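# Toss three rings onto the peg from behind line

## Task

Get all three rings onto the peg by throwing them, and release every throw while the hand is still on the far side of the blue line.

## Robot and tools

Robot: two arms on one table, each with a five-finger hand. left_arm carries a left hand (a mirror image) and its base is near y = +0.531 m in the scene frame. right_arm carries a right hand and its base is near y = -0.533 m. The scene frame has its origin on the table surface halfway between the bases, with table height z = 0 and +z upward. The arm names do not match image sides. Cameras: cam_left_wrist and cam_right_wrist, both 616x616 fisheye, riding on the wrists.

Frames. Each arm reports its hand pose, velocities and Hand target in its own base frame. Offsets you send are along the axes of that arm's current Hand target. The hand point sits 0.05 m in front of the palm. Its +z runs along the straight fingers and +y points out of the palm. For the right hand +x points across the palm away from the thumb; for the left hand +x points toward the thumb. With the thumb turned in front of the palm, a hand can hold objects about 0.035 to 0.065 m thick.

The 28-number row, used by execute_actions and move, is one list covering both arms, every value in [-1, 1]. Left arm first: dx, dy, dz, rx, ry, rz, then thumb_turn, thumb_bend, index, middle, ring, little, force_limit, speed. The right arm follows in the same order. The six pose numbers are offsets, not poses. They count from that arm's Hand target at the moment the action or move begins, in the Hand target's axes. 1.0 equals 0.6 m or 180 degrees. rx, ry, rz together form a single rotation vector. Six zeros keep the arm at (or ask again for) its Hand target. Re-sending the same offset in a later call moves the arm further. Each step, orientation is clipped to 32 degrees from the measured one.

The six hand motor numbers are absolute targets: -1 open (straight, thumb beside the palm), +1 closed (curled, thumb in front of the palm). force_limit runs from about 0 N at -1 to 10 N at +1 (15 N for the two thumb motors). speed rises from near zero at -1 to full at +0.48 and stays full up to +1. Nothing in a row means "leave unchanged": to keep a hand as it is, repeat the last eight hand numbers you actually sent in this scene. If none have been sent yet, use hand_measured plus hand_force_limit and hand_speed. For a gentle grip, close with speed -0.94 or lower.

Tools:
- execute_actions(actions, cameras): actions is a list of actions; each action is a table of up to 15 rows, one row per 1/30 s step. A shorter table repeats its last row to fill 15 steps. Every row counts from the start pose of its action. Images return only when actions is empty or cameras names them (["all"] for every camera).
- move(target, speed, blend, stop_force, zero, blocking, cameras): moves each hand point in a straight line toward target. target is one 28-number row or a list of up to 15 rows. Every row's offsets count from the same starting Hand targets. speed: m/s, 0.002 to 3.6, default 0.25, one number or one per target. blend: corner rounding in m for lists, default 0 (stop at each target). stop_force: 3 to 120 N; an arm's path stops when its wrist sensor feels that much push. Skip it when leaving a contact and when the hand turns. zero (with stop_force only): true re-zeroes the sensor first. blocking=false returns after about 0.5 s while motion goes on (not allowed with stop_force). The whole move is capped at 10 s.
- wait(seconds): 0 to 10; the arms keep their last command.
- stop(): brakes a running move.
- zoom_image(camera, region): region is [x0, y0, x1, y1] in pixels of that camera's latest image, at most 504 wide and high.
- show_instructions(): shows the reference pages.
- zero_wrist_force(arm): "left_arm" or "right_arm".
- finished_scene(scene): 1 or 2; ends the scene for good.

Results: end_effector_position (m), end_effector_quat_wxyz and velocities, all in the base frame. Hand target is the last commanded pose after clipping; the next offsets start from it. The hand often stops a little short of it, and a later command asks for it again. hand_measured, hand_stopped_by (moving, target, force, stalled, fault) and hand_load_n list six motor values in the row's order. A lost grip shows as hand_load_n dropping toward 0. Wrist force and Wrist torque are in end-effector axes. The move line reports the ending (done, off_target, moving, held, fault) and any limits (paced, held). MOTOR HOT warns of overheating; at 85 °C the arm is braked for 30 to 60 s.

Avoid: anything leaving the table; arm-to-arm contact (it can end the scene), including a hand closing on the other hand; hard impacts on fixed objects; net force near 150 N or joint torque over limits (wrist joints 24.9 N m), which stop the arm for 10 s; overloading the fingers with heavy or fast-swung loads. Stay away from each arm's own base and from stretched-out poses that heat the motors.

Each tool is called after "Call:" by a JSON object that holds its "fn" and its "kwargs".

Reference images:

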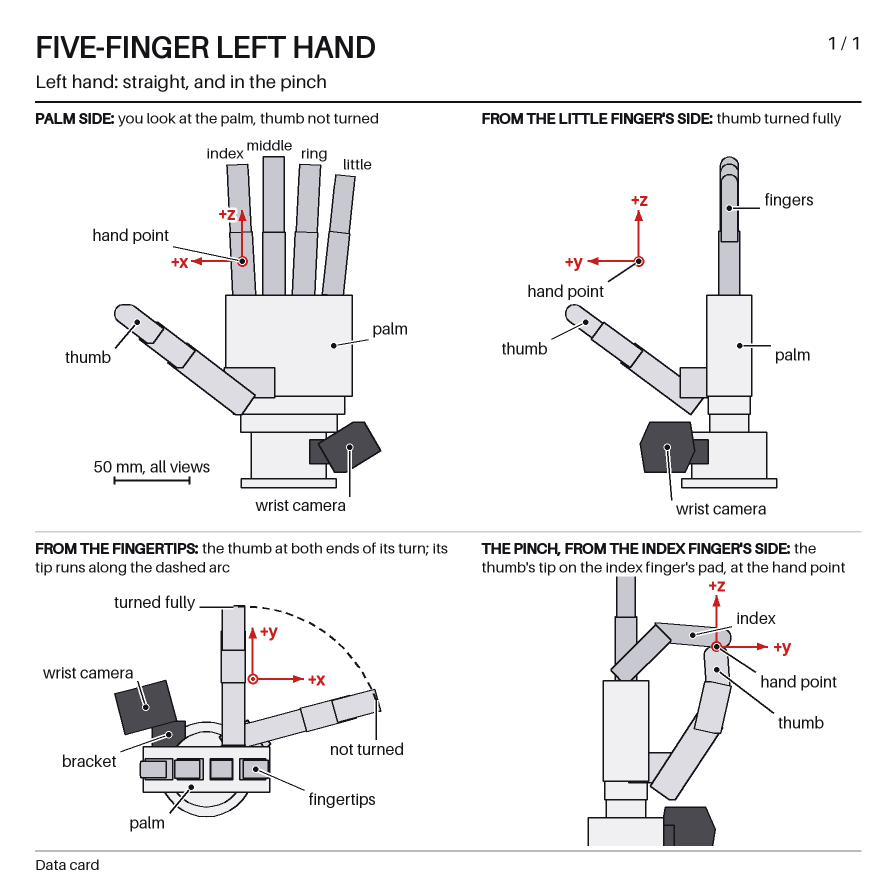

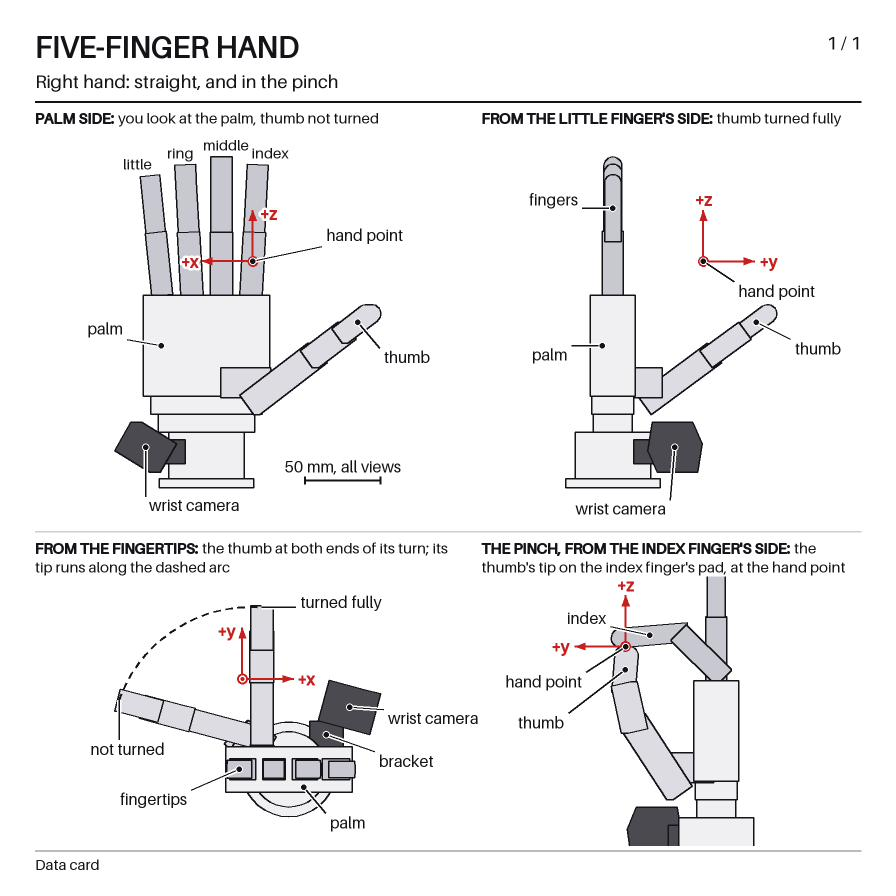

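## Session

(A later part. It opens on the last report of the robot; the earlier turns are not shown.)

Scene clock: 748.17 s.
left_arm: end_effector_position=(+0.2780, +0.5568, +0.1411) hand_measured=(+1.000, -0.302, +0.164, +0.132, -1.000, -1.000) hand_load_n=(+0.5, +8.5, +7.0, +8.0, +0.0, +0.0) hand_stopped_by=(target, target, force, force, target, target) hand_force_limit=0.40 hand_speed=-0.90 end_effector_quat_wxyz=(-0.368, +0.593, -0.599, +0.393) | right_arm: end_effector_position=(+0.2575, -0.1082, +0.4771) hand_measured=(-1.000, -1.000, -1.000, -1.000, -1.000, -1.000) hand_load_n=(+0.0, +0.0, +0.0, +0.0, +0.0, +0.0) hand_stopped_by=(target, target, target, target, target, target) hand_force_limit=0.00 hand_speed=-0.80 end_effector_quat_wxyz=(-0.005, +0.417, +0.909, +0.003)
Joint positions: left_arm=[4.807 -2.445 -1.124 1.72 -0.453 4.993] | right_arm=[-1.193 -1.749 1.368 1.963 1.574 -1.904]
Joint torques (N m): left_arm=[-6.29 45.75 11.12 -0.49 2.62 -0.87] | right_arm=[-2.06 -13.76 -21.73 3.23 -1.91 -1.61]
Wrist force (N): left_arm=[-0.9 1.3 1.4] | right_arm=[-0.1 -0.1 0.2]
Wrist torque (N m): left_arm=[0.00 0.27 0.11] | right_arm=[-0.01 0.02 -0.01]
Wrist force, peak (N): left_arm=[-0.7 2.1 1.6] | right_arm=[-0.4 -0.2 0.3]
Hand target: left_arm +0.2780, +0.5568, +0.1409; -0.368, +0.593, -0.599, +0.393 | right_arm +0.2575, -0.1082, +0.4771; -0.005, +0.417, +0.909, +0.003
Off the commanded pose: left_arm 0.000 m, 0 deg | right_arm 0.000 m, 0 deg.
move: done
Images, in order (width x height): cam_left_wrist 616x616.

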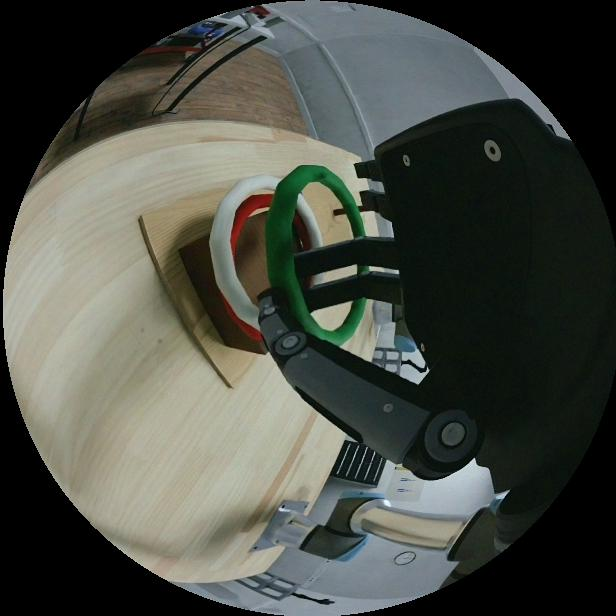

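Call:
{"fn": "move", "kwargs": {"target": [0.005,-0.1815,-0.0841,0,0,0,1,-0.3,0.4,0.4,-1,-1,0.4,-0.9,0,0,0,0,0,0,-1,-1,-1,-1,-1,-1,0,-0.8], "speed": 0.12, "cameras": ["all"]}}

Call:
{"fn": "zoom_image", "kwargs": {"camera": "cam_left_wrist", "region": [140, 100, 420, 380]}}

Call:
{"fn": "zoom_image", "kwargs": {"camera": "cam_right_wrist", "region": [56, 200, 560, 616]}}

Scene clock: 762.00 s.
left_arm: end_effector_position=(+0.2781, +0.5568, +0.2610) hand_measured=(+1.000, -0.302, +0.164, +0.132, -1.000, -1.000) hand_load_n=(+1.0, +8.0, +7.0, +8.0, +0.0, +0.0) hand_stopped_by=(target, target, force, force, target, target) hand_force_limit=0.40 hand_speed=-0.90 end_effector_quat_wxyz=(-0.368, +0.592, -0.599, +0.393) | right_arm: end_effector_position=(+0.2575, -0.1082, +0.4771) hand_measured=(-1.000, -1.000, -1.000, -1.000, -1.000, -1.000) hand_load_n=(+0.0, +0.0, +0.0, +0.0, +0.0, +0.0) hand_stopped_by=(target, target, target, target, target, target) hand_force_limit=0.00 hand_speed=-0.80 end_effector_quat_wxyz=(-0.005, +0.417, +0.909, +0.003)
Joint positions: left_arm=[4.807 -2.346 -0.983 1.481 -0.453 4.993] | right_arm=[-1.193 -1.749 1.368 1.963 1.574 -1.904]
Joint torques (N m): left_arm=[-6.6 43.25 13.12 -0.99 0.02 2.24] | right_arm=[-2.19 -14.27 -21.82 3.35 -1.86 -1.65]
Wrist force (N): left_arm=[-0.4 1.4 1.1] | right_arm=[0.1 -0.1 0.1]
Wrist torque (N m): left_arm=[0.02 0.19 0.08] | right_arm=[-0.02 0.00 0.00]
Wrist force, peak (N): left_arm=[-0.8 3.5 1.9] | right_arm=[0.1 -0.1 0.6]
Hand target: left_arm +0.2781, +0.5568, +0.2609; -0.368, +0.593, -0.599, +0.393 | right_arm +0.2575, -0.1082, +0.4771; -0.005, +0.417, +0.909, +0.003
Off the commanded pose: left_arm 0.000 m, 0 deg | right_arm 0.000 m, 0 deg.
move: done

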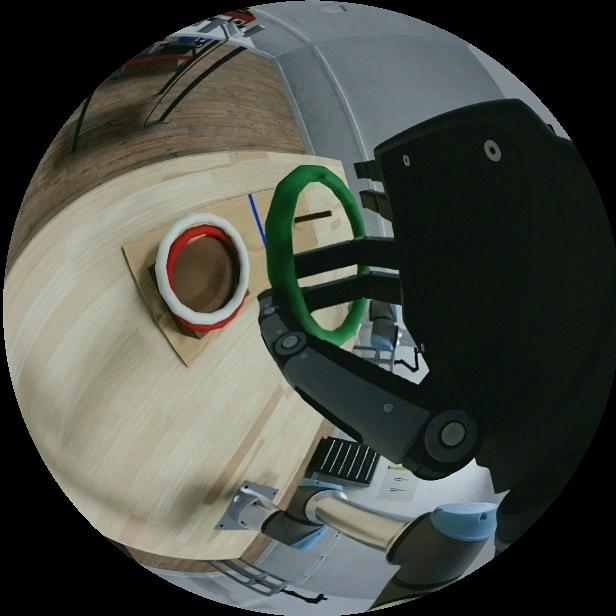

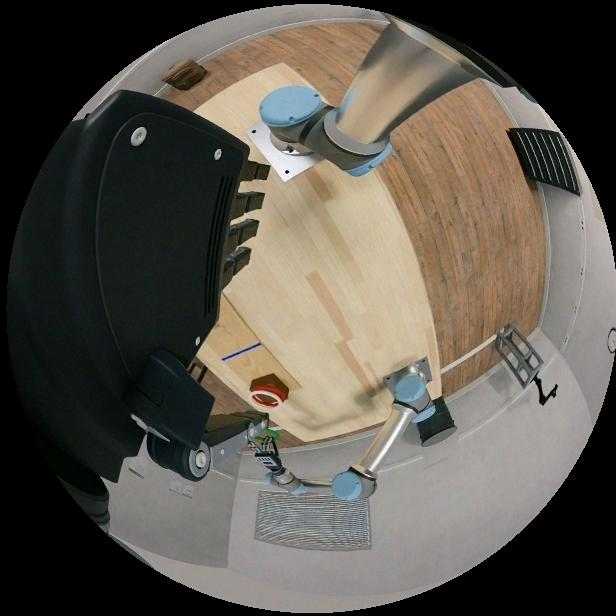

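Scaled by 1.800 from the camera's 616x616 image, which has a finer 880x880 frame.

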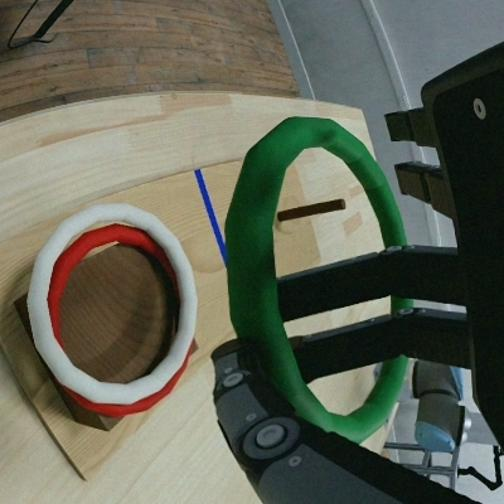

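Scaled by 1.000.

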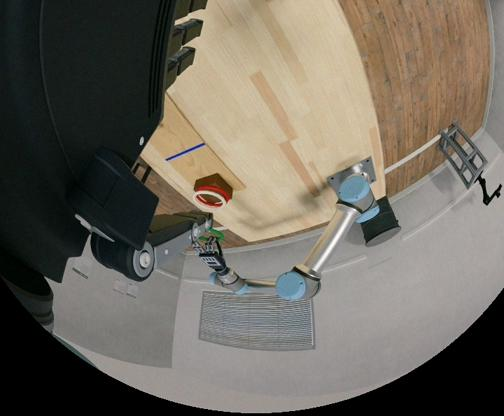

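Call:
{"fn": "move", "kwargs": {"target": [0.0017,-0.0911,0.1966,0,0,0,1,-0.3,0.4,0.4,-1,-1,0.4,-0.9,0,0,0,0,0,0,-1,-1,-1,-1,-1,-1,0,-0.8], "speed": 0.2, "cameras": ["cam_left_wrist"]}}

Call:
{"fn": "zoom_image", "kwargs": {"camera": "cam_left_wrist", "region": [140, 140, 390, 390]}}

Scene clock: 806.53 s.
left_arm: end_effector_position=(+0.4080, +0.5522, +0.2608) hand_measured=(+1.000, -0.302, +0.164, +0.132, -1.000, -1.000) hand_load_n=(+0.5, +8.0, +7.0, +8.0, +0.0, +0.0) hand_stopped_by=(target, target, force, force, target, target) hand_force_limit=0.40 hand_speed=-0.90 end_effector_quat_wxyz=(-0.368, +0.593, -0.599, +0.393) | right_arm: end_effector_position=(+0.2575, -0.1082, +0.4771) hand_measured=(-1.000, -1.000, -1.000, -1.000, -1.000, -1.000) hand_load_n=(+0.5, +0.0, +0.0, +0.5, +0.0, +0.0) hand_stopped_by=(target, target, target, target, target, target) hand_force_limit=0.00 hand_speed=-0.80 end_effector_quat_wxyz=(-0.005, +0.417, +0.909, +0.003)
Joint positions: left_arm=[4.59 -2.421 -0.734 1.764 -0.442 4.488] | right_arm=[-1.193 -1.749 1.368 1.963 1.574 -1.904]
Joint torques (N m): left_arm=[-4.58 65.17 25.22 -2.89 2.78 -1.8] | right_arm=[-2.23 -14.33 -21.96 3.24 -1.95 -1.64]
Wrist force (N): left_arm=[-1.0 1.5 1.3] | right_arm=[-0.3 -0.4 0.2]
Wrist torque (N m): left_arm=[0.03 0.28 -0.04] | right_arm=[-0.07 0.05 -0.04]
Wrist force, peak (N): left_arm=[-0.8 0.7 3.0] | right_arm=[-0.1 -0.3 0.5]
Hand target: left_arm +0.4080, +0.5522, +0.2609; -0.368, +0.593, -0.599, +0.393 | right_arm +0.2575, -0.1082, +0.4771; -0.005, +0.417, +0.909, +0.003
Off the commanded pose: left_arm 0.000 m, 0 deg | right_arm 0.000 m, 0 deg.
move: done
Images, in order (width x height): cam_left_wrist 616x616.

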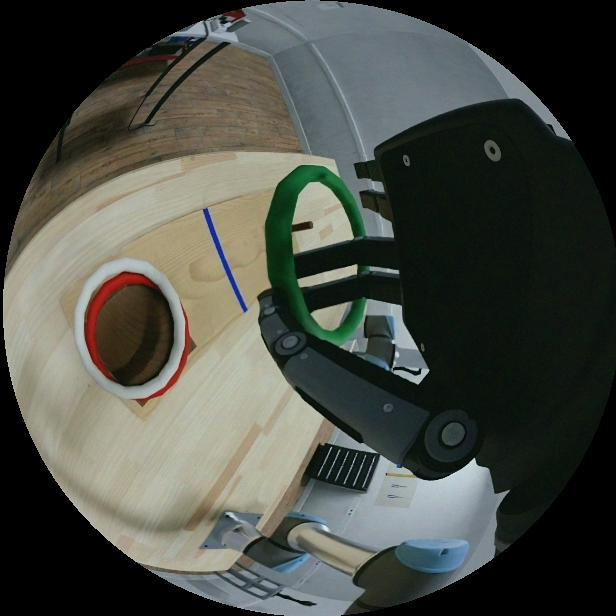

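Scaled by 2.016 from the camera's 616x616 image, which has a finer 880x880 frame.

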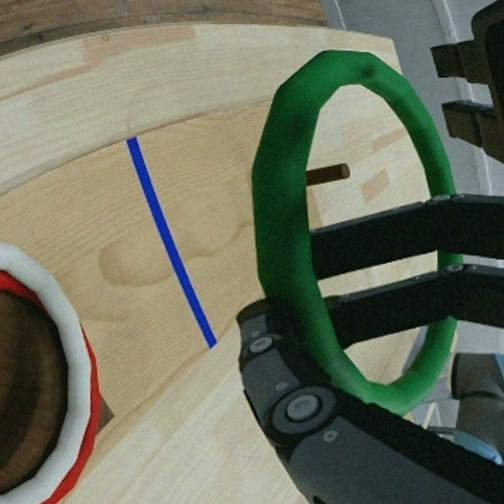

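Call:
{"fn": "move", "kwargs": {"target": [0.1667,0.0043,0.0007,0,0,0,1,-0.3,0.4,0.4,-1,-1,0.4,-0.9,0,0,0,0,0,0,-1,-1,-1,-1,-1,-1,0,-0.8], "speed": 0.2, "cameras": ["cam_left_wrist"]}}

Call:
{"fn": "zoom_image", "kwargs": {"camera": "cam_left_wrist", "region": [200, 70, 400, 270]}}

Scene clock: 866.03 s.
left_arm: end_effector_position=(+0.4046, +0.4523, +0.2608) hand_measured=(+1.000, -0.302, +0.164, +0.132, -1.000, -1.000) hand_load_n=(+0.5, +8.5, +7.0, +8.0, +0.0, +0.0) hand_stopped_by=(target, target, force, force, target, target) hand_force_limit=0.40 hand_speed=-0.90 end_effector_quat_wxyz=(-0.368, +0.593, -0.599, +0.393) | right_arm: end_effector_position=(+0.2575, -0.1082, +0.4771) hand_measured=(-1.000, -1.000, -1.000, -1.000, -1.000, -1.000) hand_load_n=(+0.0, +0.0, +0.0, +0.0, +0.0, +0.0) hand_stopped_by=(target, target, target, target, target, target) hand_force_limit=0.00 hand_speed=-0.80 end_effector_quat_wxyz=(-0.005, +0.417, +0.909, +0.003)
Joint positions: left_arm=[4.572 -2.141 -1.204 1.989 -0.445 4.448] | right_arm=[-1.193 -1.749 1.368 1.963 1.574 -1.904]
Joint torques (N m): left_arm=[3.78 53.16 10.57 -3.61 2.73 2.19] | right_arm=[-1.73 -14.45 -21.33 3.31 -1.91 -1.61]
Wrist force (N): left_arm=[-0.5 1.5 1.4] | right_arm=[-0.2 -0.1 0.1]
Wrist torque (N m): left_arm=[0.02 0.23 0.09] | right_arm=[-0.01 0.03 -0.02]
Wrist force, peak (N): left_arm=[-2.7 1.4 1.0] | right_arm=[-0.5 -0.3 0.4]
Hand target: left_arm +0.4046, +0.4522, +0.2608; -0.368, +0.593, -0.599, +0.393 | right_arm +0.2575, -0.1082, +0.4771; -0.005, +0.417, +0.909, +0.003
Off the commanded pose: left_arm 0.000 m, 0 deg | right_arm 0.000 m, 0 deg.
move: done
Images, in order (width x height): cam_left_wrist 616x616.

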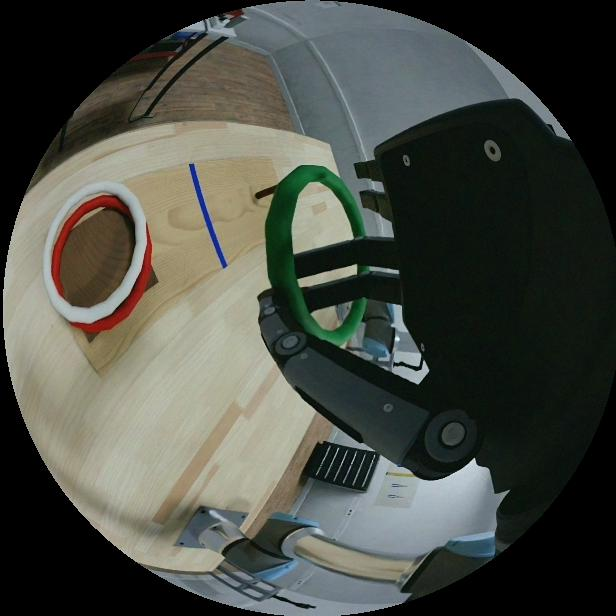

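Scaled by 2.520 from the camera's 616x616 image, which has a finer 880x880 frame.

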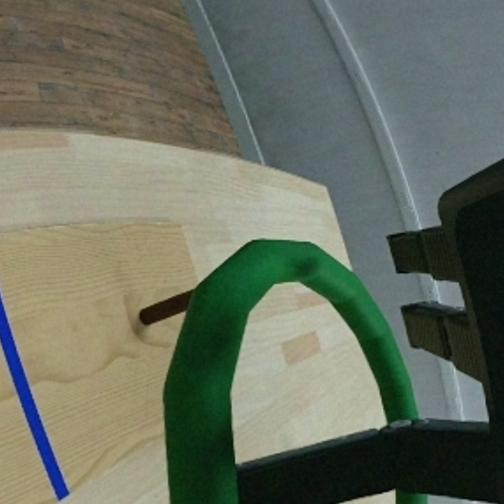

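Call:
{"fn": "move", "kwargs": {"target": [-0.131,-0.1397,-0.0602,0,0,0,1,-0.3,0.4,0.4,-1,-1,0.4,-0.9,0,0,0,0,0,0,-1,-1,-1,-1,-1,-1,0,-0.8], "speed": 0.2}}

Call:
{"fn": "execute_actions", "kwargs": {"actions": [[[-0.00003,0.0015,-0.0033,0,0,0,1,-0.3,0.4,0.4,-1,-1,0.4,-0.9,0,0,0,0,0,0,-1,-1,-1,-1,-1,-1,0,-0.8],[-0.0001,0.0062,-0.0135,0,0,0,1,-0.3,0.4,0.4,-1,-1,0.4,-0.9,0,0,0,0,0,0,-1,-1,-1,-1,-1,-1,0,-0.8],[-0.0003,0.014,-0.0303,0,0,0,1,-0.3,0.4,0.4,-1,-1,0.4,-0.9,0,0,0,0,0,0,-1,-1,-1,-1,-1,-1,0,-0.8],[-0.0005,0.025,-0.0539,0,0,0,1,-0.3,0.4,0.4,-1,-1,0.4,-0.9,0,0,0,0,0,0,-1,-1,-1,-1,-1,-1,0,-0.8],[-0.0007,0.039,-0.0841,0,0,0,1,-0.3,0.4,0.4,-1,-1,0.4,-0.9,0,0,0,0,0,0,-1,-1,-1,-1,-1,-1,0,-0.8],[-0.0011,0.0561,-0.121,0,0,0,1,-0.3,0.4,0.4,-1,-1,0.4,-0.9,0,0,0,0,0,0,-1,-1,-1,-1,-1,-1,0,-0.8],[-0.0014,0.0748,-0.1614,0,0,0,1,-0.3,0.4,0.4,-1,-1,0.4,-0.9,0,0,0,0,0,0,-1,-1,-1,-1,-1,-1,0,-0.8],[-0.0018,0.0934,-0.2016,0,0,0,1,-0.3,0.4,0.4,-1,-1,0.4,-0.9,0,0,0,0,0,0,-1,-1,-1,-1,-1,-1,0,-0.8],[-0.0021,0.1122,-0.242,0,0,0,1,-0.3,0.4,0.4,-1,-1,0.4,-0.9,0,0,0,0,0,0,-1,-1,-1,-1,-1,-1,0,-0.8],[-0.0025,0.1309,-0.2824,0,0,0,1,-0.3,0.4,0.4,-1,-1,0.4,-0.9,0,0,0,0,0,0,-1,-1,-1,-1,-1,-1,0,-0.8],[-0.0028,0.1495,-0.3227,0,0,0,1,-0.3,0.4,0.4,-1,-1,0.4,-0.9,0,0,0,0,0,0,-1,-1,-1,-1,-1,-1,0,-0.8],[-0.0032,0.1674,-0.3612,0,0,0,1,-0.3,0.4,0.4,-1,-1,0.4,-0.9,0,0,0,0,0,0,-1,-1,-1,-1,-1,-1,0,-0.8],[-0.0035,0.1822,-0.3931,0,0,0,1,-0.3,0.4,0.4,-1,-1,0.4,-0.9,0,0,0,0,0,0,-1,-1,-1,-1,-1,-1,0,-0.8],[-0.0037,0.1938,-0.4183,0,0,0,1,-0.3,0.4,0.4,-1,-1,0.4,-0.9,0,0,0,0,0,0,-1,-1,-1,-1,-1,-1,0,-0.8],[-0.0038,0.2024,-0.4369,0,0,0,1,-0.3,0.4,0.4,-1,-1,0.4,-0.9,0,0,0,0,0,0,-1,-1,-1,-1,-1,-1,0,-0.8]],[[-0.0001,0.0054,-0.0116,0,0,0,1,-0.3,0.4,0.4,-1,-1,0.4,-0.9,0,0,0,0,0,0,-1,-1,-1,-1,-1,-1,0,-0.8],[-0.0001,0.0077,-0.0166,0,0,0,1,-0.3,0.4,0.4,-1,-1,0.4,-0.9,0,0,0,0,0,0,-1,-1,-1,-1,-1,-1,0,-0.8],[-0.0001,0.0079,-0.0169,0,0,0,1,-0.3,0.4,0.4,-1,-1,0.4,-0.9,0,0,0,0,0,0,-1,-1,-1,-1,-1,-1,0,-0.8]]], "cameras": ["cam_left_wrist"]}}

Scene clock: 911.47 s.
left_arm: end_effector_position=(+0.4094, +0.5329, +0.3500) hand_measured=(+1.000, -0.302, +0.164, +0.132, -1.000, -1.000) hand_load_n=(+0.5, +8.0, +7.0, +7.5, +0.0, +0.0) hand_stopped_by=(target, target, force, force, target, target) hand_force_limit=0.40 hand_speed=-0.90 end_effector_quat_wxyz=(-0.368, +0.593, -0.599, +0.393) | right_arm: end_effector_position=(+0.2575, -0.1082, +0.4771) hand_measured=(-1.000, -1.000, -1.000, -1.000, -1.000, -1.000) hand_load_n=(+0.0, +0.0, +0.0, +0.0, +0.0, +0.0) hand_stopped_by=(target, target, target, target, target, target) hand_force_limit=0.00 hand_speed=-0.80 end_effector_quat_wxyz=(-0.005, +0.417, +0.909, +0.003)
Joint positions: left_arm=[4.583 -2.38 -0.576 1.577 -0.443 4.473] | right_arm=[-1.193 -1.749 1.368 1.963 1.574 -1.904]
Joint torques (N m): left_arm=[3.06 58.23 25.94 -1.63 2.75 -1.98] | right_arm=[-2.1 -14.17 -21.74 3.34 -1.91 -1.62]
Wrist force (N): left_arm=[-0.7 1.7 1.4] | right_arm=[-0.2 -0.1 0.2]
Wrist torque (N m): left_arm=[0.05 0.27 0.14] | right_arm=[-0.03 0.04 -0.03]
Wrist force, peak (N): left_arm=[0.5 3.0 1.9] | right_arm=[-0.5 -0.2 0.5]
Hand target: left_arm +0.4093, +0.5329, +0.3501; -0.368, +0.593, -0.599, +0.393 | right_arm +0.2575, -0.1082, +0.4771; -0.005, +0.417, +0.909, +0.003
Off the commanded pose: left_arm 0.000 m, 0 deg | right_arm 0.000 m, 0 deg.
move: done

Scene clock: 912.67 s.
left_arm: end_effector_position=(+0.1156, +0.5435, +0.3505) hand_measured=(+1.000, -0.302, +0.164, +0.132, -1.000, -1.000) hand_load_n=(+0.5, +8.5, +7.0, +8.0, +0.0, +0.0) hand_stopped_by=(target, target, force, force, target, target) hand_force_limit=0.40 hand_speed=-0.90 end_effector_quat_wxyz=(-0.368, +0.592, -0.599, +0.393) | right_arm: end_effector_position=(+0.2575, -0.1082, +0.4771) hand_measured=(-1.000, -1.000, -1.000, -1.000, -1.000, -1.000) hand_load_n=(+0.0, +0.0, +0.0, +0.0, -0.5, +0.0) hand_stopped_by=(target, target, target, target, target, target) hand_force_limit=0.00 hand_speed=-0.80 end_effector_quat_wxyz=(-0.005, +0.417, +0.909, +0.003)
Joint positions: left_arm=[5.085 -2.234 -1.044 0.995 -0.589 5.489] | right_arm=[-1.193 -1.749 1.368 1.963 1.574 -1.904]
Joint torques (N m): left_arm=[5.35 60.42 9.92 -4.76 -0.23 1.52] | right_arm=[-1.75 -14.26 -21.51 3.26 -1.91 -1.63]
Wrist force (N): left_arm=[-0.7 1.5 1.6] | right_arm=[-0.1 0.1 0.1]
Wrist torque (N m): left_arm=[0.04 0.24 -0.03] | right_arm=[0.01 0.03 -0.02]
Wrist force, peak (N): left_arm=[-0.4 4.3 -4.1] | right_arm=[-0.4 0.3 0.2]
Hand target: left_arm +0.1156, +0.5435, +0.3505; -0.368, +0.593, -0.599, +0.393 | right_arm +0.2575, -0.1082, +0.4771; -0.005, +0.417, +0.909, +0.003
Off the commanded pose: left_arm 0.000 m, 0 deg; position clipped at the end of an earlier action of this call | right_arm 0.000 m, 0 deg.
Step readings (end_effector_position of left_arm | right_arm):
0: (+0.4094, +0.5329, +0.3500) | (+0.2575, -0.1082, +0.4771)
1: (+0.4093, +0.5329, +0.3501) | (+0.2575, -0.1082, +0.4771)
2: (+0.4086, +0.5330, +0.3501) | (+0.2575, -0.1082, +0.4771)
4: (+0.4003, +0.5335, +0.3502) | (+0.2575, -0.1082, +0.4771)
8: (+0.3356, +0.5394, +0.3519) | (+0.2575, -0.1082, +0.4771)
15: (+0.1768, +0.5444, +0.3533) | (+0.2575, -0.1082, +0.4771)
16: (+0.1545, +0.5442, +0.3532) | (+0.2575, -0.1082, +0.4771)
17: (+0.1351, +0.5437, +0.3529) | (+0.2575, -0.1082, +0.4771)
19: (+0.1124, +0.5431, +0.3516) | (+0.2575, -0.1082, +0.4771)
23: (+0.1148, +0.5434, +0.3503) | (+0.2575, -0.1082, +0.4771)
30: (+0.1156, +0.5436, +0.3505) | (+0.2575, -0.1082, +0.4771)
Images, in order (width x height): cam_left_wrist 616x616.

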